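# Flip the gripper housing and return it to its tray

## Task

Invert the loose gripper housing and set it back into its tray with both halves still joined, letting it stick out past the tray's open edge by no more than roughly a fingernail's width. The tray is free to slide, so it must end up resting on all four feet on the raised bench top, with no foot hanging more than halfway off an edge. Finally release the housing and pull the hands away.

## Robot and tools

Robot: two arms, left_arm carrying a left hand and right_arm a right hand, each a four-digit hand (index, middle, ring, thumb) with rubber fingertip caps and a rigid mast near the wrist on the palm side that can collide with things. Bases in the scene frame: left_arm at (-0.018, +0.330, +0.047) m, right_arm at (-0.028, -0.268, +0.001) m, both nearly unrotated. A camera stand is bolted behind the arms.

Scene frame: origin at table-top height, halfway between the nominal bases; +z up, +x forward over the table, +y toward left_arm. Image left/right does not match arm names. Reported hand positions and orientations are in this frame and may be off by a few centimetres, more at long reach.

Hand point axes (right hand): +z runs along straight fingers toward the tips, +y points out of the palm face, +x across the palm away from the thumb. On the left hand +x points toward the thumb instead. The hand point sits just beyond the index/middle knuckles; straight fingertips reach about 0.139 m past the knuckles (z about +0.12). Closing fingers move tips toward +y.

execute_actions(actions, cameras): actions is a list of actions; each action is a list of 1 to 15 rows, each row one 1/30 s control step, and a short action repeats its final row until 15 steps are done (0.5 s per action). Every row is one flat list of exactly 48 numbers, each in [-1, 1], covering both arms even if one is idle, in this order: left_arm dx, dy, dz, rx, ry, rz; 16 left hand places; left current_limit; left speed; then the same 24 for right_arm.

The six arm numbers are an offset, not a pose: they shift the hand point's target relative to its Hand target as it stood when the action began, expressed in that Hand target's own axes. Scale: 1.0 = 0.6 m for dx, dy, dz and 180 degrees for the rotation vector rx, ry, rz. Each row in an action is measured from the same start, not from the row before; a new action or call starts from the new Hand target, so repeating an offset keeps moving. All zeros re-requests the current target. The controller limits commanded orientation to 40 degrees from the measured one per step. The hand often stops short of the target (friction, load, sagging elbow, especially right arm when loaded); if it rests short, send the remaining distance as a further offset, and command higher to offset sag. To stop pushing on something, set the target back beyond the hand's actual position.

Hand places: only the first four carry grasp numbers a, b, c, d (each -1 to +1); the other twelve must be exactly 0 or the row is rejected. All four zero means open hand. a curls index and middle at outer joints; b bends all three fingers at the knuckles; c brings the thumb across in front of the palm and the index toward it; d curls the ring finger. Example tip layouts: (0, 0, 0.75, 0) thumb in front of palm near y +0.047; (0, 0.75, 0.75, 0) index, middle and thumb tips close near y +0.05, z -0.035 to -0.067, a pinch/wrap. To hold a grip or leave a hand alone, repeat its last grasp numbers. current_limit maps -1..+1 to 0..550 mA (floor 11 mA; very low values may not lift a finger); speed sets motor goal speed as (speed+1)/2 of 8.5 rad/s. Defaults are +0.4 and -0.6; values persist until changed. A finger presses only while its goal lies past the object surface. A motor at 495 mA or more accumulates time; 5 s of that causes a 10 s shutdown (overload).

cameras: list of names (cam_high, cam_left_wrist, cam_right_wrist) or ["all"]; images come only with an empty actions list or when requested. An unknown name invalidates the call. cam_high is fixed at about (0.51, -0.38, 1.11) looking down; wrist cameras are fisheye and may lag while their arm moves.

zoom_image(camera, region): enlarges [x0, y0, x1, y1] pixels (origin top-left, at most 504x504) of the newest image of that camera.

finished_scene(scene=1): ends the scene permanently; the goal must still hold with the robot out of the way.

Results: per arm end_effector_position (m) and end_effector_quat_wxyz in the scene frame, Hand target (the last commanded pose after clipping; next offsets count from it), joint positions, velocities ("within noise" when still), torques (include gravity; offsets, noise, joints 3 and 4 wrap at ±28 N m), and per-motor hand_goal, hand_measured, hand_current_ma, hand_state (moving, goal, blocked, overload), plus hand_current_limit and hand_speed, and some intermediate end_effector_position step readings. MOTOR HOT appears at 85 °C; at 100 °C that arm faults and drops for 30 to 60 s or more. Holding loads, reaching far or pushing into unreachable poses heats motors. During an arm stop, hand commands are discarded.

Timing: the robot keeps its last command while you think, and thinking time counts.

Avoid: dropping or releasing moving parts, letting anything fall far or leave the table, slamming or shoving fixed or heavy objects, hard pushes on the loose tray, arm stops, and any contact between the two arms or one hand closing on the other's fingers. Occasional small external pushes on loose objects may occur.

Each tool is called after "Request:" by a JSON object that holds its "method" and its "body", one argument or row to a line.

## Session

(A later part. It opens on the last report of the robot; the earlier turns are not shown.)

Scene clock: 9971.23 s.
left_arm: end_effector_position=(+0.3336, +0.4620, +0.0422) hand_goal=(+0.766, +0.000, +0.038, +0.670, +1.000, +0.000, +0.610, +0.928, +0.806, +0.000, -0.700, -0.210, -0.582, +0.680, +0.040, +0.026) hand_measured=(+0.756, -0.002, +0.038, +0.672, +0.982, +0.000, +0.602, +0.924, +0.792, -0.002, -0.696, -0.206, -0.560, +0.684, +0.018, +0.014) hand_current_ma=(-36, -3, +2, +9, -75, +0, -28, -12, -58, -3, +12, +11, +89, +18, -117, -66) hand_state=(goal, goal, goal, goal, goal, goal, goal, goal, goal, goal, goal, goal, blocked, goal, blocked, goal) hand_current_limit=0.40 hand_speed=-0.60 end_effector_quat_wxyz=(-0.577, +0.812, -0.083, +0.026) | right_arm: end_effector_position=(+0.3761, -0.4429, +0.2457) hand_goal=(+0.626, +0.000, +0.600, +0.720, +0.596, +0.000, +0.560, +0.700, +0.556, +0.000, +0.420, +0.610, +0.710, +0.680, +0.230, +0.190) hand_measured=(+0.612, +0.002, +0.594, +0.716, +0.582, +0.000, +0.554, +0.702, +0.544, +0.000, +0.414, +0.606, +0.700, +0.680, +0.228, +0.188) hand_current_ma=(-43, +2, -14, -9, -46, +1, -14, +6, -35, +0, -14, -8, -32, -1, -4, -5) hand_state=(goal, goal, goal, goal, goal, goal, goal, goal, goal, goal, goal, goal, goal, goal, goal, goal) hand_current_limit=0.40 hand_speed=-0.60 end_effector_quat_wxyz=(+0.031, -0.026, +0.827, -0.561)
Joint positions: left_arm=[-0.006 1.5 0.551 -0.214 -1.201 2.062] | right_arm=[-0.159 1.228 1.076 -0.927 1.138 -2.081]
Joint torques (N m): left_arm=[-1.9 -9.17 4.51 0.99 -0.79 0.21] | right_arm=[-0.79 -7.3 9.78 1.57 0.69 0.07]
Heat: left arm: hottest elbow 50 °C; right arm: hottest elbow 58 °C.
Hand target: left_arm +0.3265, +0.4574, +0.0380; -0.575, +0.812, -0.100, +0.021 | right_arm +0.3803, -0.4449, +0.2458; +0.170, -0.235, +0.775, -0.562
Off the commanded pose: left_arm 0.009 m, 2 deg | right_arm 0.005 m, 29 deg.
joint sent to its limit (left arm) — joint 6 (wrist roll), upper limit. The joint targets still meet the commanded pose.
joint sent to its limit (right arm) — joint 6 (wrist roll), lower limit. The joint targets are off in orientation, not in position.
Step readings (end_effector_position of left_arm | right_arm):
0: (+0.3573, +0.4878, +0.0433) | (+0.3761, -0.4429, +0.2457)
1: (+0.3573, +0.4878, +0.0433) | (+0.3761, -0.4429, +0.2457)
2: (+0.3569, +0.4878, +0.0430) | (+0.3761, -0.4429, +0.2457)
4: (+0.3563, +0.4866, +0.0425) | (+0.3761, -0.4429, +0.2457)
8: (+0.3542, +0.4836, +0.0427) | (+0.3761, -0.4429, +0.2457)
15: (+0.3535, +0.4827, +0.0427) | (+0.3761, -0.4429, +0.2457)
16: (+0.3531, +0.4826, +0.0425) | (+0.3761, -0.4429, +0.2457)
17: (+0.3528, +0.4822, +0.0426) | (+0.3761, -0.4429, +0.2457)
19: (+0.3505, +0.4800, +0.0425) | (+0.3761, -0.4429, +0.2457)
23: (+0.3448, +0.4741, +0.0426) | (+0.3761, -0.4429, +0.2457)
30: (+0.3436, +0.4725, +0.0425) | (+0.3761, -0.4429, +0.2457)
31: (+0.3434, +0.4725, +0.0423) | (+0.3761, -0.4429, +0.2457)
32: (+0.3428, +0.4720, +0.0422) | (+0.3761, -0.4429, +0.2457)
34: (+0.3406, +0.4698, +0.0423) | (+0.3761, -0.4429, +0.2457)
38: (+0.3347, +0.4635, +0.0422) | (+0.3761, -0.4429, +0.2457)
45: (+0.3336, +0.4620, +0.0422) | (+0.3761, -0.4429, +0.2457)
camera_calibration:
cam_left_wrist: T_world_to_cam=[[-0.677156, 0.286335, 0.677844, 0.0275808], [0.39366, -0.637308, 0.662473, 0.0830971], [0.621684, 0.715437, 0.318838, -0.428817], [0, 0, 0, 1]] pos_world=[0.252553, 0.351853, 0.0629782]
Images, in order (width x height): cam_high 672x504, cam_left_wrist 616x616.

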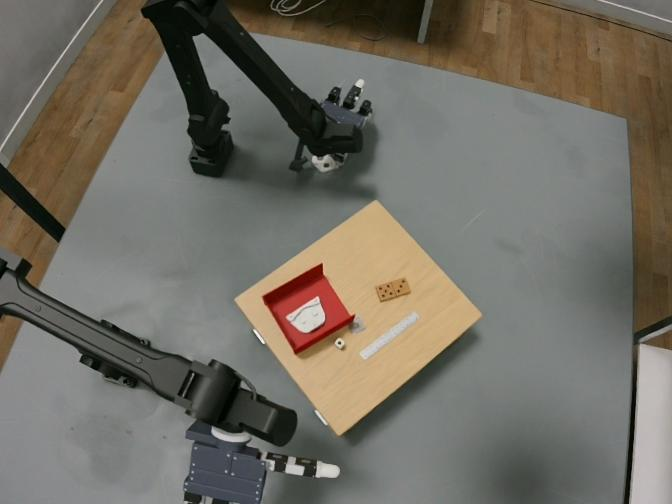

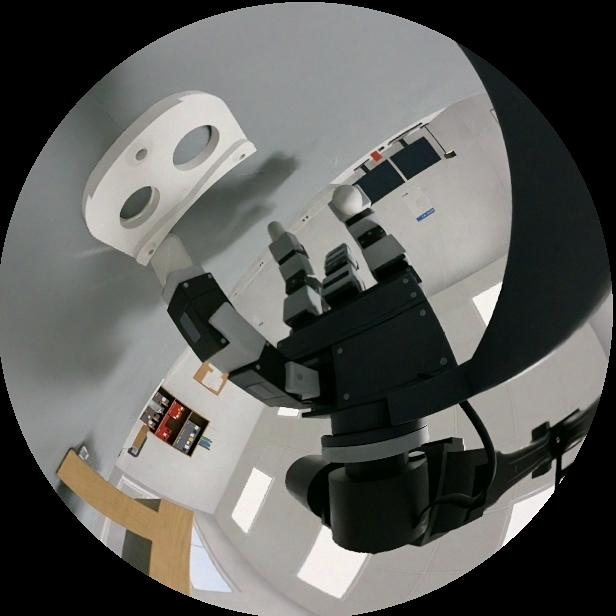

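Request:
{"method": "execute_actions", "body": {
  "actions": [
    [[-0.013,0.0078,-0.0188,0,0,0,0,-0.15,0.76,0.8,0,0,0,0,0,0,0,0,0,0,0,0,0.4,-0.6,0,0,0,0,0,0,0,0.1,0,0.1,0,0,0,0,0,0,0,0,0,0,0,0,0.4,-0.6]],
    [[-0.013,0.0078,-0.0188,0,0,0,0,-0.15,0.76,0.8,0,0,0,0,0,0,0,0,0,0,0,0,0.4,-0.6,0,0,0,0,0,0,0,0.1,0,0.1,0,0,0,0,0,0,0,0,0,0,0,0,0.4,-0.6]],
    [[-0.013,0.0078,-0.0188,0,0,0,0,-0.15,0.76,0.8,0,0,0,0,0,0,0,0,0,0,0,0,0.4,-0.6,0,0,0,0,0,0,0,0.1,0,0.1,0,0,0,0,0,0,0,0,0,0,0,0,0.4,-0.6]]
  ],
  "cameras": ["cam_high","cam_left_wrist"]
}}

Scene clock: 9982.03 s.
left_arm: end_effector_position=(+0.3019, +0.4300, +0.0412) hand_goal=(+0.766, +0.000, +0.038, +0.670, +1.000, +0.000, +0.610, +0.928, +0.806, +0.000, -0.700, -0.210, -0.582, +0.680, +0.040, +0.026) hand_measured=(+0.756, -0.002, +0.038, +0.672, +0.982, +0.000, +0.602, +0.924, +0.792, -0.002, -0.696, -0.206, -0.558, +0.684, +0.016, +0.012) hand_current_ma=(-36, -3, +2, +9, -75, +0, -28, -12, -58, -3, +12, +11, +96, +21, -120, -68) hand_state=(goal, goal, goal, goal, goal, goal, goal, goal, goal, goal, goal, goal, blocked, goal, blocked, goal) hand_current_limit=0.40 hand_speed=-0.60 end_effector_quat_wxyz=(-0.577, +0.811, -0.087, +0.028) | right_arm: end_effector_position=(+0.3761, -0.4429, +0.2457) hand_goal=(+0.626, +0.000, +0.600, +0.720, +0.596, +0.000, +0.560, +0.700, +0.556, +0.000, +0.420, +0.610, +0.710, +0.680, +0.230, +0.190) hand_measured=(+0.612, +0.002, +0.594, +0.716, +0.582, +0.000, +0.554, +0.702, +0.544, +0.000, +0.414, +0.606, +0.700, +0.680, +0.228, +0.188) hand_current_ma=(-43, +2, -14, -9, -46, +1, -14, +6, -35, +0, -14, -8, -32, -1, -4, -5) hand_state=(goal, goal, goal, goal, goal, goal, goal, goal, goal, goal, goal, goal, goal, goal, goal, goal) hand_current_limit=0.40 hand_speed=-0.60 end_effector_quat_wxyz=(+0.031, -0.026, +0.827, -0.561)
Joint positions: left_arm=[-0.117 1.458 0.521 -0.493 -1.229 1.778] | right_arm=[-0.159 1.228 1.076 -0.927 1.138 -2.081]
Joint torques (N m): left_arm=[-2.49 -7.3 5.03 -0.09 -0.85 0.05] | right_arm=[-1.03 -7.41 9.78 1.62 0.68 0.09]
Heat: left arm: hottest elbow 50 °C; right arm: hottest elbow 58 °C.
Hand target: left_arm +0.2966, +0.4259, +0.0381; -0.575, +0.812, -0.100, +0.021 | right_arm +0.3803, -0.4449, +0.2458; +0.170, -0.235, +0.775, -0.562
Off the commanded pose: left_arm 0.008 m, 2 deg | right_arm 0.005 m, 29 deg.
joint sent to its limit (right arm) — joint 6 (wrist roll), lower limit. The joint targets are off in orientation, not in position.
Step readings (end_effector_position of left_arm | right_arm):
0: (+0.3336, +0.4620, +0.0422) | (+0.3761, -0.4429, +0.2457)
1: (+0.3334, +0.4620, +0.0421) | (+0.3761, -0.4429, +0.2457)
2: (+0.3330, +0.4616, +0.0421) | (+0.3761, -0.4429, +0.2457)
4: (+0.3310, +0.4594, +0.0423) | (+0.3761, -0.4429, +0.2457)
8: (+0.3261, +0.4532, +0.0423) | (+0.3761, -0.4429, +0.2457)
15: (+0.3240, +0.4518, +0.0419) | (+0.3761, -0.4429, +0.2457)
16: (+0.3239, +0.4517, +0.0420) | (+0.3761, -0.4429, +0.2457)
17: (+0.3231, +0.4511, +0.0420) | (+0.3761, -0.4429, +0.2457)
19: (+0.3207, +0.4486, +0.0420) | (+0.3761, -0.4429, +0.2457)
23: (+0.3157, +0.4424, +0.0419) | (+0.3761, -0.4429, +0.2457)
30: (+0.3131, +0.4410, +0.0415) | (+0.3761, -0.4429, +0.2457)
31: (+0.3129, +0.4410, +0.0415) | (+0.3761, -0.4429, +0.2457)
32: (+0.3120, +0.4405, +0.0416) | (+0.3761, -0.4429, +0.2457)
34: (+0.3097, +0.4379, +0.0417) | (+0.3761, -0.4429, +0.2457)
38: (+0.3053, +0.4316, +0.0415) | (+0.3761, -0.4429, +0.2457)
45: (+0.3026, +0.4302, +0.0412) | (+0.3761, -0.4429, +0.2457)
camera_calibration:
cam_left_wrist: T_world_to_cam=[[-0.674068, 0.292473, 0.678301, 0.0123411], [0.388375, -0.640778, 0.662245, 0.078906], [0.628329, 0.709833, 0.318339, -0.385452], [0, 0, 0, 1]] pos_world=[0.219864, 0.320559, 0.0620786]
Images, in order (width x height): cam_high 672x504, cam_left_wrist 616x616.

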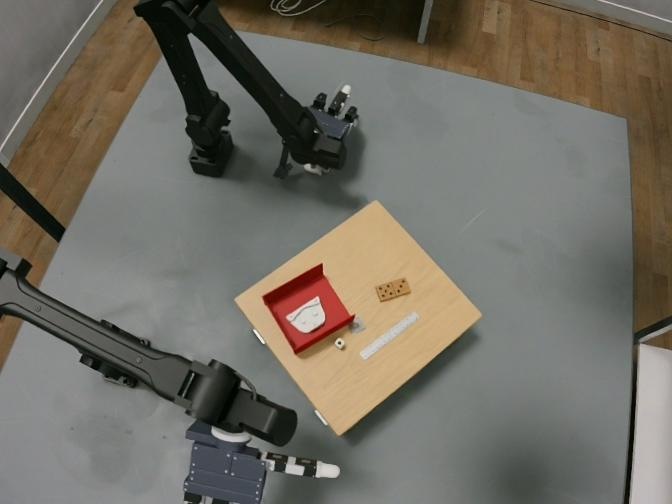

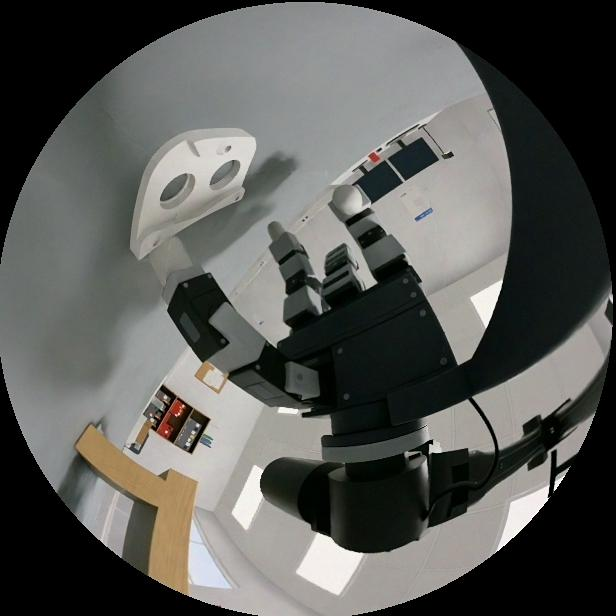

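Request:
{"method": "execute_actions", "body": {
  "actions": [
    [[0.013,-0.0078,0.0188,0,0,0,0,-0.15,0.76,0.8,0,0,0,0,0,0,0,0,0,0,0,0,0.4,-0.6,0,0,0,0,0,0,0,0.1,0,0.1,0,0,0,0,0,0,0,0,0,0,0,0,0.4,-0.6]],
    [[0.008,-0.0978,-0.022,0,0,0,0,-0.15,0.76,0.8,0,0,0,0,0,0,0,0,0,0,0,0,0.4,-0.6,0,0,0,0,0,0,0,0.1,0,0.1,0,0,0,0,0,0,0,0,0,0,0,0,0.4,-0.6]],
    [[0.06,-0.0938,0.05,0,0,0,0,-0.15,0.76,0.8,0,0,0,0,0,0,0,0,0,0,0,0,0.4,-0.6,0,0,0,0,0,0,0,0.1,0,0.1,0,0,0,0,0,0,0,0,0,0,0,0,0.4,-0.6]]
  ],
  "cameras": ["cam_high","cam_left_wrist"]
}}

Request:
{"method": "zoom_image", "body": {
  "camera": "cam_high",
  "region": [260, 110, 400, 210]
}}

Scene clock: 9990.13 s.
left_arm: end_effector_position=(+0.3542, +0.4775, +0.1284) hand_goal=(+0.766, +0.000, +0.038, +0.670, +1.000, +0.000, +0.610, +0.928, +0.806, +0.000, -0.700, -0.210, -0.582, +0.680, +0.040, +0.026) hand_measured=(+0.756, -0.002, +0.038, +0.672, +0.982, +0.000, +0.602, +0.924, +0.792, -0.002, -0.696, -0.206, -0.580, +0.682, +0.038, +0.024) hand_current_ma=(-40, -3, +1, +8, -75, +0, -28, -12, -56, -3, +12, +11, +7, +5, -5, -7) hand_state=(goal, goal, goal, goal, goal, goal, goal, goal, goal, goal, goal, goal, goal, goal, goal, goal) hand_current_limit=0.40 hand_speed=-0.60 end_effector_quat_wxyz=(-0.575, +0.814, -0.074, +0.003) | right_arm: end_effector_position=(+0.3761, -0.4429, +0.2457) hand_goal=(+0.626, +0.000, +0.600, +0.720, +0.596, +0.000, +0.560, +0.700, +0.556, +0.000, +0.420, +0.610, +0.710, +0.680, +0.230, +0.190) hand_measured=(+0.612, +0.002, +0.594, +0.716, +0.582, +0.000, +0.554, +0.702, +0.544, +0.000, +0.414, +0.606, +0.700, +0.680, +0.228, +0.188) hand_current_ma=(-43, +2, -14, -9, -46, +1, -14, +6, -35, +0, -14, -8, -32, -1, -4, -5) hand_state=(goal, goal, goal, goal, goal, goal, goal, goal, goal, goal, goal, goal, goal, goal, goal, goal) hand_current_limit=0.40 hand_speed=-0.60 end_effector_quat_wxyz=(+0.031, -0.026, +0.827, -0.561)
Joint positions: left_arm=[0.036 1.358 0.73 -0.564 -1.199 2.061] | right_arm=[-0.159 1.228 1.076 -0.927 1.138 -2.081]
Joint torques (N m): left_arm=[-0.73 -7.94 10.29 0.57 -0.92 0.25] | right_arm=[-0.73 -7.3 9.73 1.5 0.64 0.06]
Heat: left arm: hottest elbow 50 °C; right arm: hottest elbow 58 °C.
Hand target: left_arm +0.3649, +0.4810, +0.1369; -0.575, +0.812, -0.100, +0.021 | right_arm +0.3803, -0.4449, +0.2458; +0.170, -0.235, +0.775, -0.562
Off the commanded pose: left_arm 0.014 m, 4 deg | right_arm 0.005 m, 29 deg.
joint sent to its limit (left arm) — joint 6 (wrist roll), upper limit. The joint targets are off in orientation, not in position.
joint sent to its limit (right arm) — joint 6 (wrist roll), lower limit. The joint targets are off in orientation, not in position.
Step readings (end_effector_position of left_arm | right_arm):
0: (+0.3019, +0.4300, +0.0412) | (+0.3761, -0.4429, +0.2457)
1: (+0.3019, +0.4300, +0.0412) | (+0.3761, -0.4429, +0.2457)
2: (+0.3024, +0.4299, +0.0413) | (+0.3761, -0.4429, +0.2457)
4: (+0.3041, +0.4305, +0.0416) | (+0.3761, -0.4429, +0.2457)
8: (+0.3062, +0.4332, +0.0418) | (+0.3761, -0.4429, +0.2457)
15: (+0.3079, +0.4345, +0.0419) | (+0.3761, -0.4429, +0.2457)
16: (+0.3077, +0.4346, +0.0418) | (+0.3761, -0.4429, +0.2457)
17: (+0.3066, +0.4349, +0.0424) | (+0.3761, -0.4429, +0.2457)
19: (+0.3017, +0.4366, +0.0472) | (+0.3761, -0.4429, +0.2457)
23: (+0.2996, +0.4417, +0.0698) | (+0.3761, -0.4429, +0.2457)
30: (+0.3069, +0.4420, +0.0870) | (+0.3761, -0.4429, +0.2457)
31: (+0.3064, +0.4422, +0.0871) | (+0.3761, -0.4429, +0.2457)
32: (+0.3063, +0.4445, +0.0885) | (+0.3761, -0.4429, +0.2457)
34: (+0.3118, +0.4514, +0.0952) | (+0.3761, -0.4429, +0.2457)
38: (+0.3402, +0.4721, +0.1243) | (+0.3761, -0.4429, +0.2457)
45: (+0.3558, +0.4780, +0.1347) | (+0.3761, -0.4429, +0.2457)
camera_calibration:
cam_left_wrist: T_world_to_cam=[[-0.67003, 0.260646, 0.695071, -0.0137428], [0.437131, -0.618241, 0.653219, 0.00439838], [0.59998, 0.741513, 0.300303, -0.482557], [0, 0, 0, 1]] pos_world=[0.278394, 0.364124, 0.151593]
Images, in order (width x height): cam_high 672x504, cam_left_wrist 616x616.

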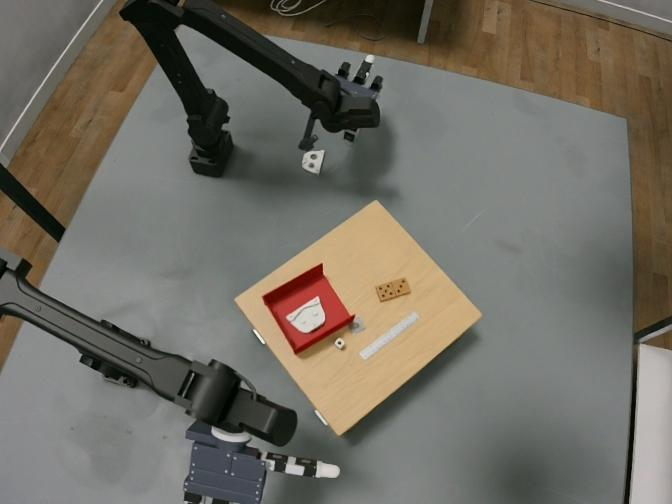

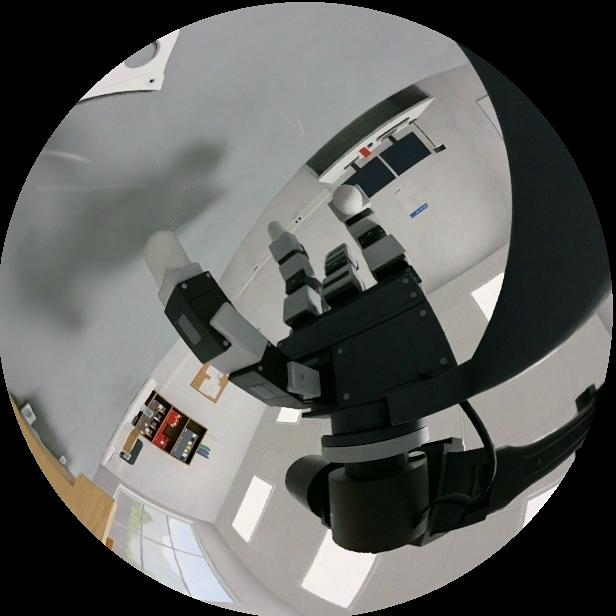

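Scaled by 3.600 from the camera's 672x504 image, which has a finer 960x720 frame.

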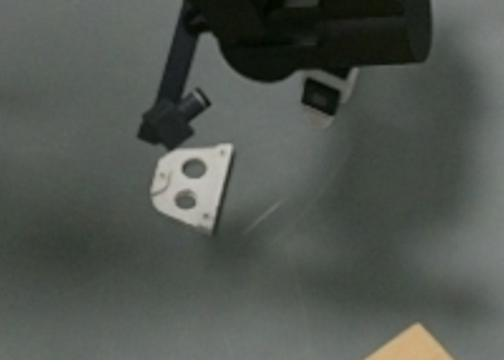

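Request:
{"method": "execute_actions", "body": {
  "actions": [
    [[-0.0631,0.0402,-0.0671,0.0407,-0.0507,-0.0412,0.12,0,0.76,0.8,0,0,0,0,0,0,0,0,0,0,0,0,0.4,-0.6,0,0,0,0,0,0,0,0.1,0,0.1,0,0,0,0,0,0,0,0,0,0,0,0,0.4,-0.6]],
    [[-0.0775,0.023,-0.0598,0,0,0,0.12,0,0.76,0.8,0,0,0,0,0,0,0,0,0,0,0,0,0.4,-0.6,0,0,0,0,0,0,0,0.1,0,0.1,0,0,0,0,0,0,0,0,0,0,0,0,0.4,-0.6]]
  ],
  "cameras": ["cam_high","cam_left_wrist"]
}}

Request:
{"method": "zoom_image", "body": {
  "camera": "cam_high",
  "region": [230, 70, 410, 210]
}}

Scene clock: 10153.60 s.
left_arm: end_effector_position=(+0.2574, +0.4121, +0.1181) hand_goal=(+0.576, +0.000, -0.026, +0.586, +0.880, +0.000, +0.388, +0.754, +0.592, +0.000, -0.700, -0.192, -0.570, +0.680, +0.040, +0.038) hand_measured=(+0.568, -0.002, -0.024, +0.588, +0.872, +0.000, +0.388, +0.756, +0.588, -0.002, -0.696, -0.194, -0.570, +0.682, +0.040, +0.036) hand_current_ma=(-29, -3, +3, +9, -30, +0, +0, +8, -18, -3, +12, -7, -1, +5, -3, -7) hand_state=(goal, goal, goal, goal, goal, goal, goal, goal, goal, goal, goal, goal, goal, goal, goal, goal) hand_current_limit=0.40 hand_speed=-0.60 end_effector_quat_wxyz=(-0.605, +0.795, -0.046, +0.017) | right_arm: end_effector_position=(+0.3761, -0.4429, +0.2457) hand_goal=(+0.626, +0.000, +0.600, +0.720, +0.596, +0.000, +0.560, +0.700, +0.556, +0.000, +0.420, +0.610, +0.710, +0.680, +0.230, +0.190) hand_measured=(+0.612, +0.002, +0.594, +0.716, +0.582, +0.000, +0.554, +0.702, +0.544, +0.000, +0.414, +0.606, +0.700, +0.680, +0.228, +0.188) hand_current_ma=(-43, +2, -14, -9, -46, +1, -14, +6, -35, +0, -14, -8, -32, -1, -4, -5) hand_state=(goal, goal, goal, goal, goal, goal, goal, goal, goal, goal, goal, goal, goal, goal, goal, goal) hand_current_limit=0.40 hand_speed=-0.60 end_effector_quat_wxyz=(+0.031, -0.026, +0.827, -0.561)
Joint positions: left_arm=[-0.25 1.329 0.617 -1.362 -1.261 1.077] | right_arm=[-0.159 1.228 1.076 -0.927 1.138 -2.081]
Joint torques (N m): left_arm=[-1.55 -5.54 8.7 -0.91 -0.81 -0.19] | right_arm=[-0.97 -7.59 9.81 1.51 0.67 0.09]
Heat: left arm: hottest elbow 59 °C; right arm: hottest elbow 58 °C.
Hand target: left_arm +0.2720, +0.4051, +0.1249; -0.629, +0.777, +0.000, +0.000 | right_arm +0.3803, -0.4449, +0.2458; +0.170, -0.235, +0.775, -0.562
Off the commanded pose: left_arm 0.017 m, 7 deg | right_arm 0.005 m, 29 deg.
joint sent to its limit (right arm) — joint 6 (wrist roll), lower limit. The joint targets are off in orientation, not in position.
Step readings (end_effector_position of left_arm | right_arm):
0: (+0.3542, +0.4775, +0.1284) | (+0.3761, -0.4429, +0.2457)
1: (+0.3537, +0.4779, +0.1288) | (+0.3761, -0.4429, +0.2457)
2: (+0.3514, +0.4793, +0.1309) | (+0.3761, -0.4429, +0.2457)
4: (+0.3424, +0.4771, +0.1341) | (+0.3761, -0.4429, +0.2457)
8: (+0.3194, +0.4552, +0.1259) | (+0.3761, -0.4429, +0.2457)
15: (+0.3026, +0.4472, +0.1224) | (+0.3761, -0.4429, +0.2457)
16: (+0.2999, +0.4471, +0.1222) | (+0.3761, -0.4429, +0.2457)
17: (+0.2982, +0.4444, +0.1214) | (+0.3761, -0.4429, +0.2457)
19: (+0.2911, +0.4361, +0.1193) | (+0.3761, -0.4429, +0.2457)
23: (+0.2733, +0.4163, +0.1180) | (+0.3761, -0.4429, +0.2457)
30: (+0.2523, +0.4126, +0.1174) | (+0.3761, -0.4429, +0.2457)
camera_calibration:
cam_left_wrist: T_world_to_cam=[[-0.716741, 0.194281, 0.669729, -0.0120456], [0.416696, -0.65076, 0.634725, 0.033898], [0.559148, 0.734007, 0.385471, -0.369376], [0, 0, 0, 1]] pos_world=[0.183777, 0.295524, 0.128935]
Images, in order (width x height): cam_high 672x504, cam_left_wrist 616x616.

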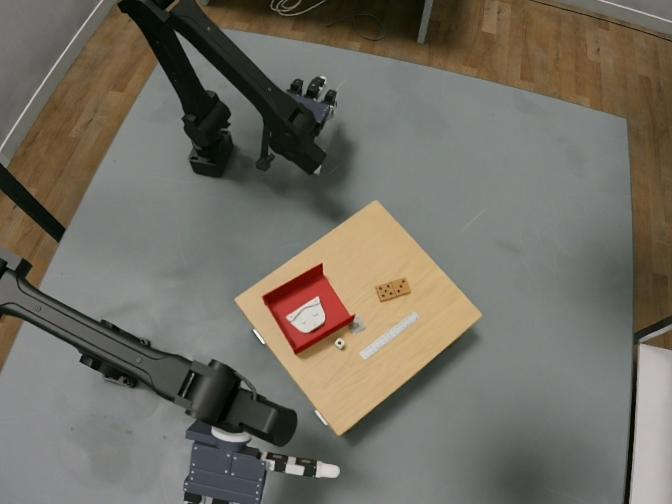

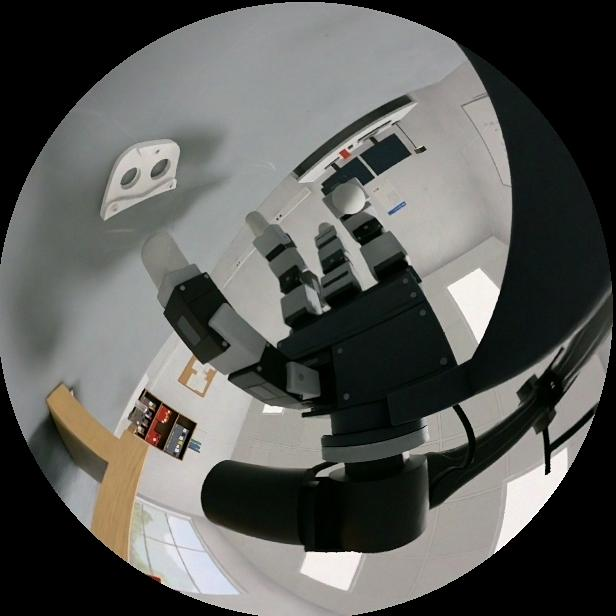

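Scaled by 2.800 from the camera's 672x504 image, which has a finer 960x720 frame.

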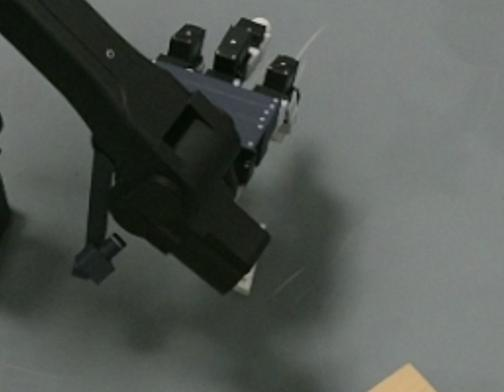

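Request:
{"method": "execute_actions", "body": {
  "actions": [
    [[0,0,0,0,0,0,0.12,0,0.76,0.8,0,0,0,0,0,0,0,0,0,0,0,0,0.4,-0.6,0,0,0,0,0,0,0,0.1,0,0.1,0,0,0,0,0,0,0,0,0,0,0,0,0.4,-0.6]]
  ],
  "cameras": ["cam_left_wrist"]
}}

Scene clock: 10161.83 s.
left_arm: end_effector_position=(+0.2593, +0.4106, +0.1206) hand_goal=(+0.576, +0.000, -0.026, +0.586, +0.880, +0.000, +0.388, +0.754, +0.592, +0.000, -0.700, -0.192, -0.570, +0.680, +0.040, +0.038) hand_measured=(+0.568, -0.002, -0.024, +0.588, +0.872, +0.000, +0.388, +0.756, +0.588, -0.002, -0.696, -0.194, -0.570, +0.682, +0.040, +0.036) hand_current_ma=(-29, -3, +3, +9, -30, +0, +0, +8, -18, -3, +12, -7, +0, +5, -3, -7) hand_state=(goal, goal, goal, goal, goal, goal, goal, goal, goal, goal, goal, goal, goal, goal, goal, goal) hand_current_limit=0.40 hand_speed=-0.60 end_effector_quat_wxyz=(-0.626, +0.780, -0.009, -0.006) | right_arm: end_effector_position=(+0.3761, -0.4429, +0.2457) hand_goal=(+0.626, +0.000, +0.600, +0.720, +0.596, +0.000, +0.560, +0.700, +0.556, +0.000, +0.420, +0.610, +0.710, +0.680, +0.230, +0.190) hand_measured=(+0.612, +0.002, +0.594, +0.716, +0.582, +0.000, +0.554, +0.702, +0.544, +0.000, +0.414, +0.606, +0.700, +0.680, +0.228, +0.188) hand_current_ma=(-43, +2, -14, -9, -46, +1, -14, +6, -35, +0, -14, -8, -32, -1, -4, -5) hand_state=(goal, goal, goal, goal, goal, goal, goal, goal, goal, goal, goal, goal, goal, goal, goal, goal) hand_current_limit=0.40 hand_speed=-0.60 end_effector_quat_wxyz=(+0.031, -0.026, +0.827, -0.561)
Joint positions: left_arm=[-0.276 1.475 0.685 -1.646 -1.231 0.7] | right_arm=[-0.159 1.228 1.076 -0.927 1.138 -2.081]
Joint torques (N m): left_arm=[-1.96 -6.65 7.39 -1.7 -0.56 -0.16] | right_arm=[-0.85 -7.06 9.83 1.55 0.67 0.07]
Heat: left arm: hottest elbow 58 °C; right arm: hottest elbow 58 °C.
Hand target: left_arm +0.2719, +0.4051, +0.1248; -0.629, +0.777, +0.000, +0.000 | right_arm +0.3803, -0.4449, +0.2458; +0.170, -0.235, +0.775, -0.562
Off the commanded pose: left_arm 0.015 m, 1 deg | right_arm 0.005 m, 29 deg.
joint sent to its limit (right arm) — joint 6 (wrist roll), lower limit. The joint targets are off in orientation, not in position.
Step readings (end_effector_position of left_arm | right_arm):
0: (+0.2575, +0.4121, +0.1181) | (+0.3761, -0.4429, +0.2457)
1: (+0.2574, +0.4120, +0.1182) | (+0.3761, -0.4429, +0.2457)
2: (+0.2564, +0.4120, +0.1187) | (+0.3761, -0.4429, +0.2457)
4: (+0.2545, +0.4119, +0.1198) | (+0.3761, -0.4429, +0.2457)
8: (+0.2548, +0.4108, +0.1182) | (+0.3761, -0.4429, +0.2457)
15: (+0.2554, +0.4104, +0.1184) | (+0.3761, -0.4429, +0.2457)
camera_calibration:
cam_left_wrist: T_world_to_cam=[[-0.735691, 0.0972384, 0.670301, 0.0326033], [0.466035, -0.645465, 0.605134, 0.0191737], [0.491498, 0.757575, 0.429546, -0.367706], [0, 0, 0, 1]] pos_world=[0.195777, 0.28777, 0.12449]
Images, in order (width x height): cam_left_wrist 616x616.

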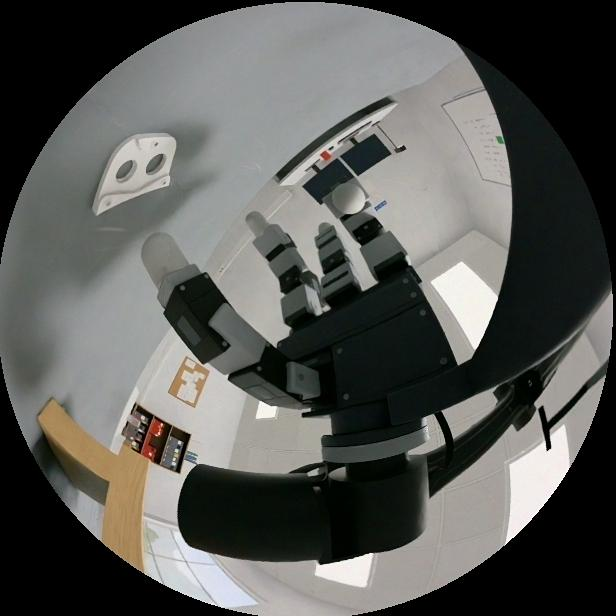

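Request:
{"method": "execute_actions", "body": {
  "actions": [
    [[0.011,0.0832,0.0092,0,0,0,0.12,0,0.76,0.8,0,0,0,0,0,0,0,0,0,0,0,0,0.4,-0.6,0,0,0,0,0,0,0,0.1,0,0.1,0,0,0,0,0,0,0,0,0,0,0,0,0.4,-0.6]]
  ],
  "cameras": ["cam_left_wrist"]
}}

Request:
{"method": "zoom_image", "body": {
  "camera": "cam_left_wrist",
  "region": [40, 60, 360, 320]
}}

Scene clock: 10174.57 s.
left_arm: end_effector_position=(+0.2656, +0.4043, +0.0744) hand_goal=(+0.576, +0.000, -0.026, +0.586, +0.880, +0.000, +0.388, +0.754, +0.592, +0.000, -0.700, -0.192, -0.570, +0.680, +0.040, +0.038) hand_measured=(+0.568, -0.002, -0.024, +0.588, +0.872, +0.000, +0.388, +0.756, +0.586, -0.002, -0.696, -0.194, -0.570, +0.682, +0.040, +0.036) hand_current_ma=(-30, -3, +3, +9, -31, +0, +0, +8, -18, -3, +12, -7, +0, +5, -3, -7) hand_state=(goal, goal, goal, goal, goal, goal, goal, goal, goal, goal, goal, goal, goal, goal, goal, goal) hand_current_limit=0.40 hand_speed=-0.60 end_effector_quat_wxyz=(-0.631, +0.775, -0.012, -0.014) | right_arm: end_effector_position=(+0.3761, -0.4429, +0.2457) hand_goal=(+0.626, +0.000, +0.600, +0.720, +0.596, +0.000, +0.560, +0.700, +0.556, +0.000, +0.420, +0.610, +0.710, +0.680, +0.230, +0.190) hand_measured=(+0.612, +0.002, +0.594, +0.716, +0.582, +0.000, +0.554, +0.702, +0.544, +0.000, +0.414, +0.606, +0.700, +0.680, +0.228, +0.188) hand_current_ma=(-43, +2, -14, -9, -46, +1, -14, +6, -35, +0, -14, -8, -32, -1, -4, -5) hand_state=(goal, goal, goal, goal, goal, goal, goal, goal, goal, goal, goal, goal, goal, goal, goal, goal) hand_current_limit=0.40 hand_speed=-0.60 end_effector_quat_wxyz=(+0.031, -0.026, +0.827, -0.561)
Joint positions: left_arm=[-0.296 1.646 0.685 -1.557 -1.216 0.631] | right_arm=[-0.159 1.228 1.076 -0.927 1.138 -2.081]
Joint torques (N m): left_arm=[-1.67 -8.06 5.48 -1.02 -0.62 -0.15] | right_arm=[-1.14 -7.47 9.88 1.55 0.66 0.06]
Heat: left arm: hottest elbow 57 °C; right arm: hottest elbow 58 °C.
Hand target: left_arm +0.2786, +0.4000, +0.0749; -0.629, +0.777, +0.000, +0.000 | right_arm +0.3803, -0.4449, +0.2458; +0.170, -0.235, +0.775, -0.562
Off the commanded pose: left_arm 0.014 m, 2 deg | right_arm 0.005 m, 29 deg.
joint sent to its limit (right arm) — joint 6 (wrist roll), lower limit. The joint targets are off in orientation, not in position.
Step readings (end_effector_position of left_arm | right_arm):
0: (+0.2594, +0.4106, +0.1206) | (+0.3761, -0.4429, +0.2457)
1: (+0.2593, +0.4105, +0.1204) | (+0.3761, -0.4429, +0.2457)
2: (+0.2594, +0.4102, +0.1189) | (+0.3761, -0.4429, +0.2457)
4: (+0.2616, +0.4081, +0.1100) | (+0.3761, -0.4429, +0.2457)
8: (+0.2631, +0.4049, +0.0853) | (+0.3761, -0.4429, +0.2457)
15: (+0.2648, +0.4043, +0.0745) | (+0.3761, -0.4429, +0.2457)
camera_calibration:
cam_left_wrist: T_world_to_cam=[[-0.725838, 0.0834307, 0.682787, 0.07081], [0.47925, -0.650709, 0.588979, 0.0398888], [0.493435, 0.75473, 0.432326, -0.345713], [0, 0, 0, 1]] pos_world=[0.202867, 0.280968, 0.0776186]
Images, in order (width x height): cam_left_wrist 616x616.

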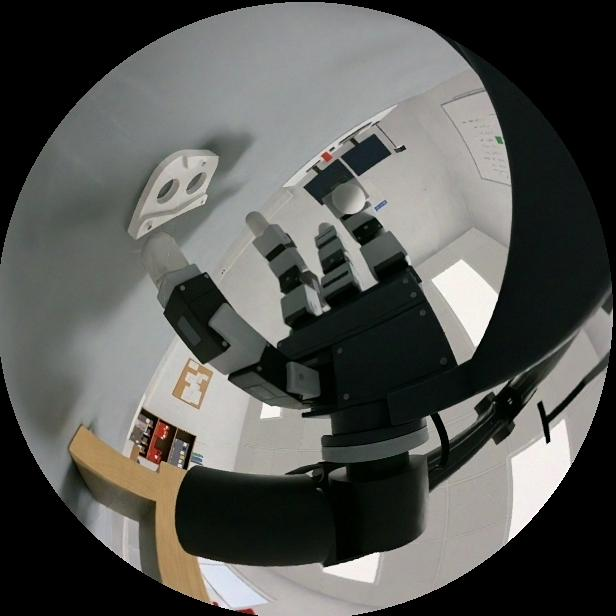

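Scaled by 1.575 from the camera's 616x616 image, which has a finer 880x880 frame.

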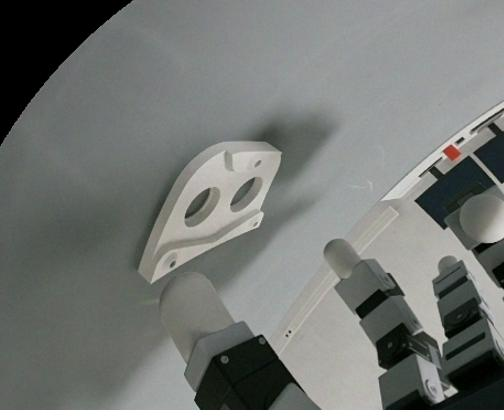

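Request:
{"method": "execute_actions", "body": {
  "actions": [
    [[-0.0093,0.0288,0.0087,0,-0.0217,-0.0046,0.12,0,0.76,0.8,0,0,0,0,0,0,0,0,0,0,0,0,0.4,-0.6,0,0,0,0,0,0,0,0.1,0,0.1,0,0,0,0,0,0,0,0,0,0,0,0,0.4,-0.6]]
  ],
  "cameras": ["cam_left_wrist"]
}}

Request:
{"method": "zoom_image", "body": {
  "camera": "cam_left_wrist",
  "region": [60, 100, 320, 300]
}}

Scene clock: 10206.83 s.
left_arm: end_effector_position=(+0.2654, +0.4027, +0.0560) hand_goal=(+0.576, +0.000, -0.026, +0.586, +0.880, +0.000, +0.388, +0.754, +0.592, +0.000, -0.700, -0.192, -0.570, +0.680, +0.040, +0.038) hand_measured=(+0.568, -0.002, -0.024, +0.588, +0.872, +0.000, +0.388, +0.756, +0.586, -0.002, -0.696, -0.194, -0.570, +0.682, +0.040, +0.036) hand_current_ma=(-30, -3, +3, +9, -31, +0, +0, +8, -18, -3, +12, -7, +0, +5, -3, -7) hand_state=(goal, goal, goal, goal, goal, goal, goal, goal, goal, goal, goal, goal, goal, goal, goal, goal) hand_current_limit=0.40 hand_speed=-0.60 end_effector_quat_wxyz=(-0.628, +0.777, +0.020, -0.024) | right_arm: end_effector_position=(+0.3761, -0.4429, +0.2457) hand_goal=(+0.626, +0.000, +0.600, +0.720, +0.596, +0.000, +0.560, +0.700, +0.556, +0.000, +0.420, +0.610, +0.710, +0.680, +0.230, +0.190) hand_measured=(+0.612, +0.002, +0.594, +0.716, +0.582, +0.000, +0.554, +0.702, +0.544, +0.000, +0.414, +0.606, +0.700, +0.680, +0.228, +0.188) hand_current_ma=(-43, +2, -14, -9, -46, +1, -14, +6, -35, +0, -14, -8, -32, -1, -4, -5) hand_state=(goal, goal, goal, goal, goal, goal, goal, goal, goal, goal, goal, goal, goal, goal, goal, goal) hand_current_limit=0.40 hand_speed=-0.60 end_effector_quat_wxyz=(+0.031, -0.026, +0.827, -0.561)
Joint positions: left_arm=[-0.296 1.724 0.701 -1.557 -1.166 0.537] | right_arm=[-0.159 1.228 1.076 -0.927 1.138 -2.081]
Joint torques (N m): left_arm=[-0.62 -8.47 4.68 -1.65 -0.46 -0.19] | right_arm=[-0.91 -7.3 9.81 1.55 0.67 0.06]
Heat: left arm: hottest elbow 52 °C; right arm: hottest elbow 58 °C.
Hand target: left_arm +0.2730, +0.4015, +0.0569; -0.629, +0.777, +0.027, -0.022 | right_arm +0.3803, -0.4449, +0.2458; +0.170, -0.235, +0.775, -0.562
Off the commanded pose: left_arm 0.008 m, 1 deg | right_arm 0.005 m, 29 deg.
joint sent to its limit (right arm) — joint 6 (wrist roll), lower limit. The joint targets are off in orientation, not in position.
Step readings (end_effector_position of left_arm | right_arm):
0: (+0.2656, +0.4043, +0.0744) | (+0.3761, -0.4429, +0.2457)
1: (+0.2655, +0.4042, +0.0742) | (+0.3761, -0.4429, +0.2457)
2: (+0.2650, +0.4038, +0.0733) | (+0.3761, -0.4429, +0.2457)
4: (+0.2635, +0.4028, +0.0691) | (+0.3761, -0.4429, +0.2457)
8: (+0.2612, +0.4029, +0.0589) | (+0.3761, -0.4429, +0.2457)
15: (+0.2630, +0.4030, +0.0555) | (+0.3761, -0.4429, +0.2457)
camera_calibration:
cam_left_wrist: T_world_to_cam=[[-0.7468, 0.0425258, 0.663687, 0.106505], [0.502767, -0.617148, 0.605272, 0.029083], [0.435333, 0.785697, 0.439506, -0.333964], [0, 0, 0, 1]] pos_world=[0.210302, 0.275814, 0.0584897]
Images, in order (width x height): cam_left_wrist 616x616.

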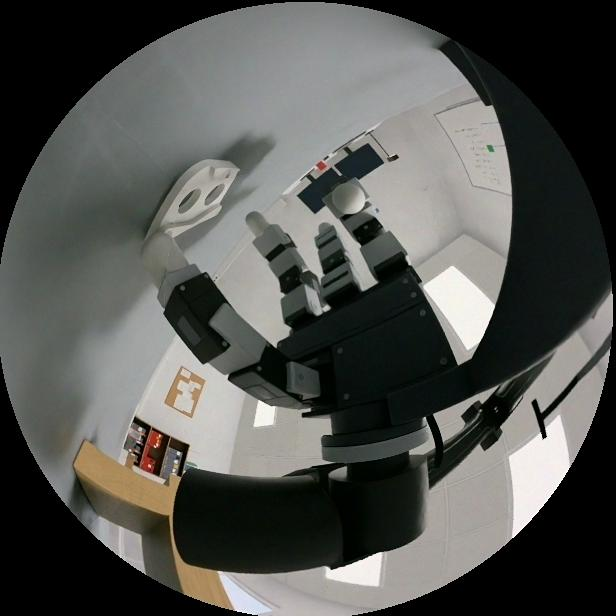

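Scaled by 1.938 from the camera's 616x616 image, which has a finer 880x880 frame.

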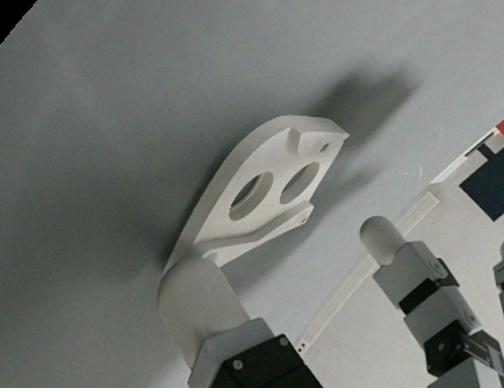

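Request:
{"method": "execute_actions", "body": {
  "actions": [
    [[-0.0082,0.0122,0.0067,0,0,0,0.12,0.1,0.76,0.8,0,0,0,0,0,0,0,0,0,0,0,0,0.4,-0.6,0,0,0,0,0,0,0,0.1,0,0.1,0,0,0,0,0,0,0,0,0,0,0,0,0.4,-0.6]]
  ],
  "cameras": ["cam_left_wrist"]
}}

Request:
{"method": "zoom_image", "body": {
  "camera": "cam_left_wrist",
  "region": [60, 100, 320, 300]
}}

Scene clock: 10216.10 s.
left_arm: end_effector_position=(+0.2657, +0.4026, +0.0523) hand_goal=(+0.442, +0.000, +0.004, +0.606, +0.706, +0.000, +0.368, +0.754, +0.442, +0.000, -0.700, -0.172, -0.570, +0.680, +0.040, +0.058) hand_measured=(+0.436, -0.002, +0.000, +0.602, +0.698, +0.000, +0.368, +0.756, +0.438, -0.002, -0.696, -0.174, -0.570, +0.682, +0.040, +0.056) hand_current_ma=(-21, -3, -17, -10, -27, +0, +0, +8, -12, -3, +12, -7, +0, +5, -1, -6) hand_state=(goal, goal, goal, goal, goal, goal, goal, goal, goal, goal, goal, goal, goal, goal, goal, goal) hand_current_limit=0.40 hand_speed=-0.60 end_effector_quat_wxyz=(-0.628, +0.777, +0.020, -0.024) | right_arm: end_effector_position=(+0.3761, -0.4429, +0.2457) hand_goal=(+0.626, +0.000, +0.600, +0.720, +0.596, +0.000, +0.560, +0.700, +0.556, +0.000, +0.420, +0.610, +0.710, +0.680, +0.230, +0.190) hand_measured=(+0.612, +0.002, +0.594, +0.716, +0.582, +0.000, +0.554, +0.702, +0.544, +0.000, +0.414, +0.606, +0.700, +0.680, +0.228, +0.188) hand_current_ma=(-43, +2, -14, -9, -46, +1, -14, +6, -35, +0, -14, -8, -32, -1, -4, -5) hand_state=(goal, goal, goal, goal, goal, goal, goal, goal, goal, goal, goal, goal, goal, goal, goal, goal) hand_current_limit=0.40 hand_speed=-0.60 end_effector_quat_wxyz=(+0.031, -0.026, +0.827, -0.561)
Joint positions: left_arm=[-0.296 1.736 0.701 -1.547 -1.166 0.536] | right_arm=[-0.159 1.228 1.076 -0.927 1.138 -2.081]
Joint torques (N m): left_arm=[-0.62 -8.88 3.3 -1.02 -0.51 -0.12] | right_arm=[-1.08 -7.71 9.76 1.55 0.64 0.09]
Heat: left arm: hottest elbow 51 °C; right arm: hottest elbow 58 °C.
Hand target: left_arm +0.2679, +0.4035, +0.0489; -0.629, +0.777, +0.027, -0.022 | right_arm +0.3803, -0.4449, +0.2458; +0.170, -0.235, +0.775, -0.562
Off the commanded pose: left_arm 0.004 m, 1 deg | right_arm 0.005 m, 29 deg.
joint sent to its limit (right arm) — joint 6 (wrist roll), lower limit. The joint targets are off in orientation, not in position.
Step readings (end_effector_position of left_arm | right_arm):
0: (+0.2654, +0.4027, +0.0560) | (+0.3761, -0.4429, +0.2457)
1: (+0.2654, +0.4027, +0.0560) | (+0.3761, -0.4429, +0.2457)
2: (+0.2654, +0.4027, +0.0560) | (+0.3761, -0.4429, +0.2457)
4: (+0.2654, +0.4027, +0.0556) | (+0.3761, -0.4429, +0.2457)
8: (+0.2654, +0.4027, +0.0532) | (+0.3761, -0.4429, +0.2457)
15: (+0.2656, +0.4026, +0.0523) | (+0.3761, -0.4429, +0.2457)
camera_calibration:
cam_left_wrist: T_world_to_cam=[[-0.74652, 0.0420517, 0.664032, 0.109308], [0.503373, -0.616947, 0.604973, 0.0310036], [0.435113, 0.78588, 0.439396, -0.332344], [0, 0, 0, 1]] pos_world=[0.210601, 0.275713, 0.0546903]
Images, in order (width x height): cam_left_wrist 616x616.

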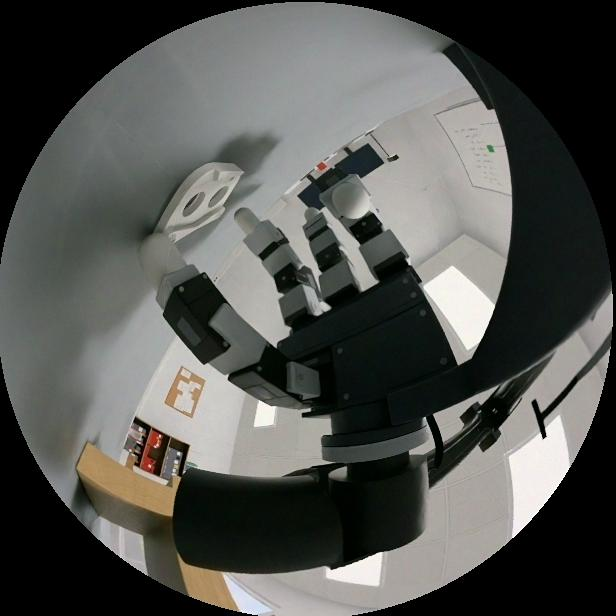

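Scaled by 1.938 from the camera's 616x616 image, which has a finer 880x880 frame.

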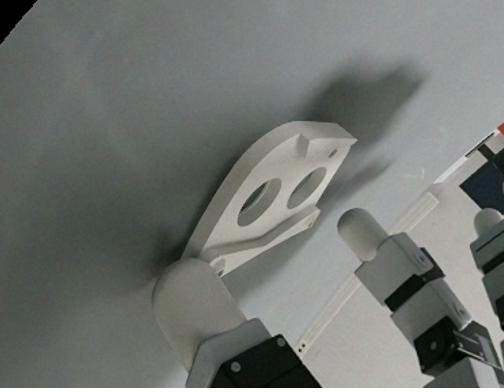

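Request:
{"method": "execute_actions", "body": {
  "actions": [
    [[-0.0082,0.003,0.003,0,0,0,0.12,0.2,0.76,0.8,0,0,0,0,0,0,0,0,0,0,0,0,0.4,-0.6,0,0,0,0,0,0,0,0.1,0,0.1,0,0,0,0,0,0,0,0,0,0,0,0,0.4,-0.6]]
  ],
  "cameras": ["cam_left_wrist"]
}}

Request:
{"method": "zoom_image", "body": {
  "camera": "cam_left_wrist",
  "region": [60, 100, 320, 300]
}}

Scene clock: 10222.10 s.
left_arm: end_effector_position=(+0.2639, +0.4031, +0.0505) hand_goal=(+0.306, +0.000, +0.034, +0.626, +0.530, +0.000, +0.348, +0.754, +0.292, +0.000, -0.700, -0.152, -0.570, +0.680, +0.040, +0.078) hand_measured=(+0.302, -0.002, +0.030, +0.624, +0.524, +0.000, +0.348, +0.756, +0.290, -0.002, -0.696, -0.154, -0.570, +0.682, +0.040, +0.076) hand_current_ma=(-17, -3, -14, -10, -24, +0, +1, +8, -7, -3, +12, -7, +0, +5, -1, -8) hand_state=(goal, goal, goal, goal, goal, goal, goal, goal, goal, goal, goal, goal, goal, goal, goal, goal) hand_current_limit=0.40 hand_speed=-0.60 end_effector_quat_wxyz=(-0.628, +0.778, +0.022, -0.022) | right_arm: end_effector_position=(+0.3761, -0.4429, +0.2457) hand_goal=(+0.626, +0.000, +0.600, +0.720, +0.596, +0.000, +0.560, +0.700, +0.556, +0.000, +0.420, +0.610, +0.710, +0.680, +0.230, +0.190) hand_measured=(+0.612, +0.002, +0.594, +0.716, +0.582, +0.000, +0.554, +0.702, +0.544, +0.000, +0.414, +0.606, +0.700, +0.680, +0.228, +0.188) hand_current_ma=(-43, +2, -14, -9, -46, +1, -14, +6, -35, +0, -14, -8, -32, -1, -4, -5) hand_state=(goal, goal, goal, goal, goal, goal, goal, goal, goal, goal, goal, goal, goal, goal, goal, goal) hand_current_limit=0.40 hand_speed=-0.60 end_effector_quat_wxyz=(+0.031, -0.026, +0.827, -0.561)
Joint positions: left_arm=[-0.296 1.736 0.694 -1.535 -1.166 0.535] | right_arm=[-0.159 1.228 1.076 -0.927 1.138 -2.081]
Joint torques (N m): left_arm=[-0.56 -9.11 2.74 -0.95 -0.52 -0.13] | right_arm=[-0.91 -7.41 9.8 1.55 0.66 0.1]
Heat: left arm: hottest elbow 50 °C; right arm: hottest elbow 58 °C.
Hand target: left_arm +0.2630, +0.4046, +0.0468; -0.629, +0.777, +0.027, -0.022 | right_arm +0.3803, -0.4449, +0.2458; +0.170, -0.235, +0.775, -0.562
Off the commanded pose: left_arm 0.004 m, 1 deg | right_arm 0.005 m, 29 deg.
joint sent to its limit (right arm) — joint 6 (wrist roll), lower limit. The joint targets are off in orientation, not in position.
Step readings (end_effector_position of left_arm | right_arm):
0: (+0.2657, +0.4026, +0.0523) | (+0.3761, -0.4429, +0.2457)
1: (+0.2657, +0.4026, +0.0523) | (+0.3761, -0.4429, +0.2457)
2: (+0.2658, +0.4026, +0.0522) | (+0.3761, -0.4429, +0.2457)
4: (+0.2660, +0.4025, +0.0518) | (+0.3761, -0.4429, +0.2457)
8: (+0.2648, +0.4029, +0.0508) | (+0.3761, -0.4429, +0.2457)
15: (+0.2639, +0.4032, +0.0505) | (+0.3761, -0.4429, +0.2457)
camera_calibration:
cam_left_wrist: T_world_to_cam=[[-0.749678, 0.0425622, 0.660433, 0.109992], [0.500596, -0.616271, 0.607958, 0.0335556], [0.432882, 0.786383, 0.440698, -0.330901], [0, 0, 0, 1]] pos_world=[0.208902, 0.276213, 0.0527849]
Images, in order (width x height): cam_left_wrist 616x616.

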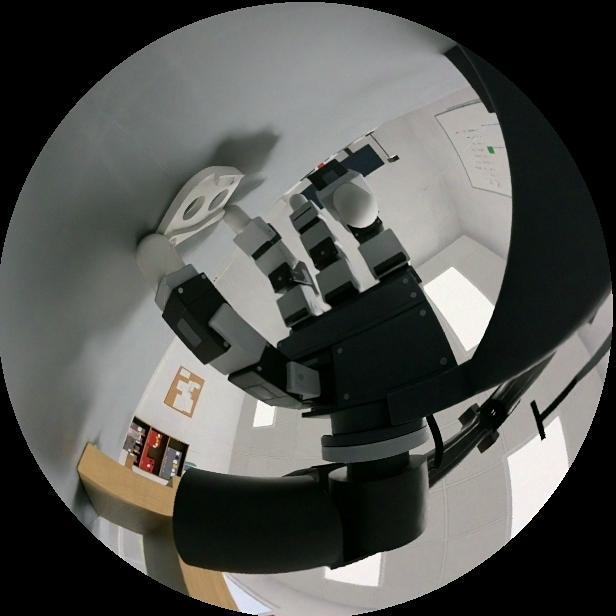

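Scaled by 1.938 from the camera's 616x616 image, which has a finer 880x880 frame.

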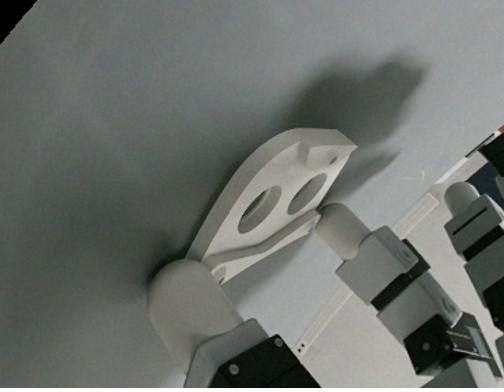

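Request:
{"method": "execute_actions", "body": {
  "actions": [
    [[-0.0082,0.004,0.003,0,0,0,0.12,0.25,0.76,0.8,0,0,0,0,0,0,0,0,0,0,0,0,0.4,-0.6,0,0,0,0,0,0,0,0.1,0,0.1,0,0,0,0,0,0,0,0,0,0,0,0,0.4,-0.6]]
  ],
  "cameras": ["cam_left_wrist"]
}}

Request:
{"method": "zoom_image", "body": {
  "camera": "cam_left_wrist",
  "region": [60, 100, 320, 300]
}}

Scene clock: 10226.90 s.
left_arm: end_effector_position=(+0.2623, +0.4045, +0.0498) hand_goal=(+0.238, +0.000, +0.050, +0.636, +0.442, +0.000, +0.338, +0.754, +0.218, +0.000, -0.700, -0.142, -0.570, +0.680, +0.040, +0.088) hand_measured=(+0.258, +0.000, +0.046, +0.634, +0.436, +0.000, +0.338, +0.756, +0.216, -0.002, -0.696, -0.144, -0.570, +0.682, +0.040, +0.086) hand_current_ma=(+80, -1, -14, -10, -22, +0, +2, +8, -4, -3, +12, -7, +0, +5, -1, -6) hand_state=(goal, goal, goal, goal, goal, goal, goal, goal, goal, goal, goal, goal, goal, goal, goal, goal) hand_current_limit=0.40 hand_speed=-0.60 end_effector_quat_wxyz=(-0.629, +0.777, +0.027, -0.017) | right_arm: end_effector_position=(+0.3761, -0.4429, +0.2457) hand_goal=(+0.626, +0.000, +0.600, +0.720, +0.596, +0.000, +0.560, +0.700, +0.556, +0.000, +0.420, +0.610, +0.710, +0.680, +0.230, +0.190) hand_measured=(+0.612, +0.002, +0.594, +0.716, +0.582, +0.000, +0.554, +0.702, +0.544, +0.000, +0.414, +0.606, +0.700, +0.680, +0.228, +0.188) hand_current_ma=(-43, +2, -14, -9, -46, +1, -14, +6, -35, +0, -14, -8, -32, -1, -4, -5) hand_state=(goal, goal, goal, goal, goal, goal, goal, goal, goal, goal, goal, goal, goal, goal, goal, goal) hand_current_limit=0.40 hand_speed=-0.60 end_effector_quat_wxyz=(+0.031, -0.026, +0.827, -0.561)
Joint positions: left_arm=[-0.296 1.736 0.685 -1.531 -1.168 0.516] | right_arm=[-0.159 1.228 1.076 -0.927 1.138 -2.081]
Joint torques (N m): left_arm=[-1.14 -8.18 2.02 -0.9 -0.28 0.05] | right_arm=[-0.79 -7.59 9.76 1.55 0.66 0.08]
Heat: left arm: hottest elbow 50 °C; right arm: hottest elbow 58 °C.
Hand target: left_arm +0.2580, +0.4055, +0.0440; -0.629, +0.777, +0.027, -0.022 | right_arm +0.3803, -0.4449, +0.2458; +0.170, -0.235, +0.775, -0.562
Off the commanded pose: left_arm 0.007 m, 1 deg | right_arm 0.005 m, 29 deg.
joint sent to its limit (right arm) — joint 6 (wrist roll), lower limit. The joint targets are off in orientation, not in position.
Step readings (end_effector_position of left_arm | right_arm):
0: (+0.2639, +0.4031, +0.0505) | (+0.3761, -0.4429, +0.2457)
1: (+0.2639, +0.4031, +0.0505) | (+0.3761, -0.4429, +0.2457)
2: (+0.2635, +0.4032, +0.0502) | (+0.3761, -0.4429, +0.2457)
4: (+0.2627, +0.4037, +0.0499) | (+0.3761, -0.4429, +0.2457)
8: (+0.2625, +0.4043, +0.0498) | (+0.3761, -0.4429, +0.2457)
15: (+0.2622, +0.4045, +0.0498) | (+0.3761, -0.4429, +0.2457)
camera_calibration:
cam_left_wrist: T_world_to_cam=[[-0.759123, 0.038681, 0.649797, 0.113651], [0.492944, -0.617786, 0.612656, 0.0380352], [0.425133, 0.785395, 0.449908, -0.32902], [0, 0, 0, 1]] pos_world=[0.207403, 0.277512, 0.0508764]
Images, in order (width x height): cam_left_wrist 616x616.

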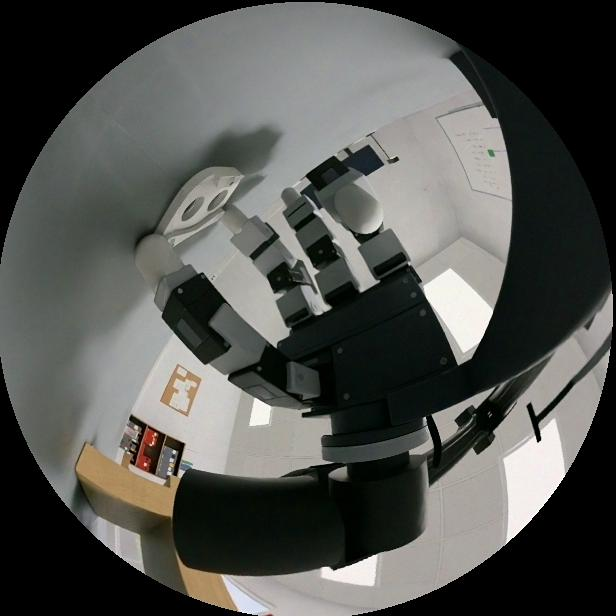

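Scaled by 1.938 from the camera's 616x616 image, which has a finer 880x880 frame.

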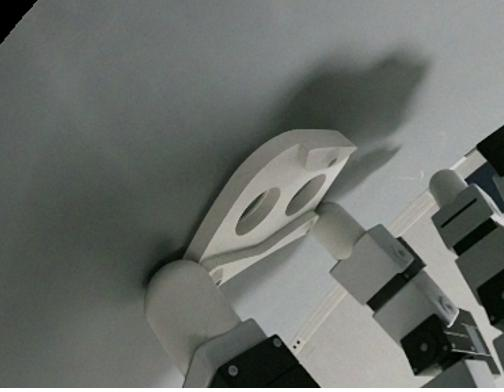

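Request:
{"method": "execute_actions", "body": {
  "actions": [
    [[-0.003,0.0082,0.0017,0,0,0,0.12,0.18,0.76,0.8,0,0,0,0,0,0,0,0,0,0,0,0,0.4,-0.6,0,0,0,0,0,0,0,0.1,0,0.1,0,0,0,0,0,0,0,0,0,0,0,0,0.4,-0.6]]
  ]
}}

Scene clock: 10233.30 s.
left_arm: end_effector_position=(+0.2623, +0.4044, +0.0481) hand_goal=(+0.334, +0.000, +0.028, +0.622, +0.566, +0.000, +0.352, +0.754, +0.322, +0.000, -0.700, -0.156, -0.570, +0.680, +0.040, +0.074) hand_measured=(+0.294, -0.006, +0.010, +0.612, +0.546, +0.000, +0.344, +0.756, +0.310, -0.002, -0.696, -0.152, -0.572, +0.682, +0.040, +0.076) hand_current_ma=(-172, -15, -72, -39, -82, +0, -26, +8, -48, -3, +12, +11, -6, +5, +0, +7) hand_state=(blocked, goal, goal, goal, goal, goal, goal, goal, goal, goal, goal, goal, goal, goal, goal, goal) hand_current_limit=0.40 hand_speed=-0.60 end_effector_quat_wxyz=(-0.628, +0.778, +0.030, -0.014) | right_arm: end_effector_position=(+0.3761, -0.4429, +0.2457) hand_goal=(+0.626, +0.000, +0.600, +0.720, +0.596, +0.000, +0.560, +0.700, +0.556, +0.000, +0.420, +0.610, +0.710, +0.680, +0.230, +0.190) hand_measured=(+0.612, +0.002, +0.594, +0.716, +0.582, +0.000, +0.554, +0.702, +0.544, +0.000, +0.414, +0.606, +0.700, +0.680, +0.228, +0.188) hand_current_ma=(-43, +2, -14, -9, -46, +1, -14, +6, -35, +0, -14, -8, -32, -1, -4, -5) hand_state=(goal, goal, goal, goal, goal, goal, goal, goal, goal, goal, goal, goal, goal, goal, goal, goal) hand_current_limit=0.40 hand_speed=-0.60 end_effector_quat_wxyz=(+0.031, -0.026, +0.827, -0.561)
Joint positions: left_arm=[-0.296 1.736 0.681 -1.518 -1.167 0.515] | right_arm=[-0.159 1.228 1.076 -0.927 1.138 -2.081]
Joint torques (N m): left_arm=[-1.38 -7.77 1.8 -0.58 -0.29 -0.08] | right_arm=[-0.5 -7.18 9.77 1.48 0.67 0.06]
Heat: left arm: hottest elbow 49 °C; right arm: hottest elbow 58 °C.
Hand target: left_arm +0.2561, +0.4053, +0.0390; -0.629, +0.777, +0.027, -0.022 | right_arm +0.3803, -0.4449, +0.2458; +0.170, -0.235, +0.775, -0.562
Off the commanded pose: left_arm 0.011 m, 1 deg | right_arm 0.005 m, 29 deg.
joint sent to its limit (right arm) — joint 6 (wrist roll), lower limit. The joint targets are off in orientation, not in position.
Step readings (end_effector_position of left_arm | right_arm):
0: (+0.2623, +0.4045, +0.0498) | (+0.3761, -0.4429, +0.2457)
1: (+0.2623, +0.4045, +0.0498) | (+0.3761, -0.4429, +0.2457)
2: (+0.2624, +0.4045, +0.0495) | (+0.3761, -0.4429, +0.2457)
4: (+0.2622, +0.4044, +0.0486) | (+0.3761, -0.4429, +0.2457)
8: (+0.2621, +0.4044, +0.0482) | (+0.3761, -0.4429, +0.2457)
15: (+0.2623, +0.4044, +0.0481) | (+0.3761, -0.4429, +0.2457)


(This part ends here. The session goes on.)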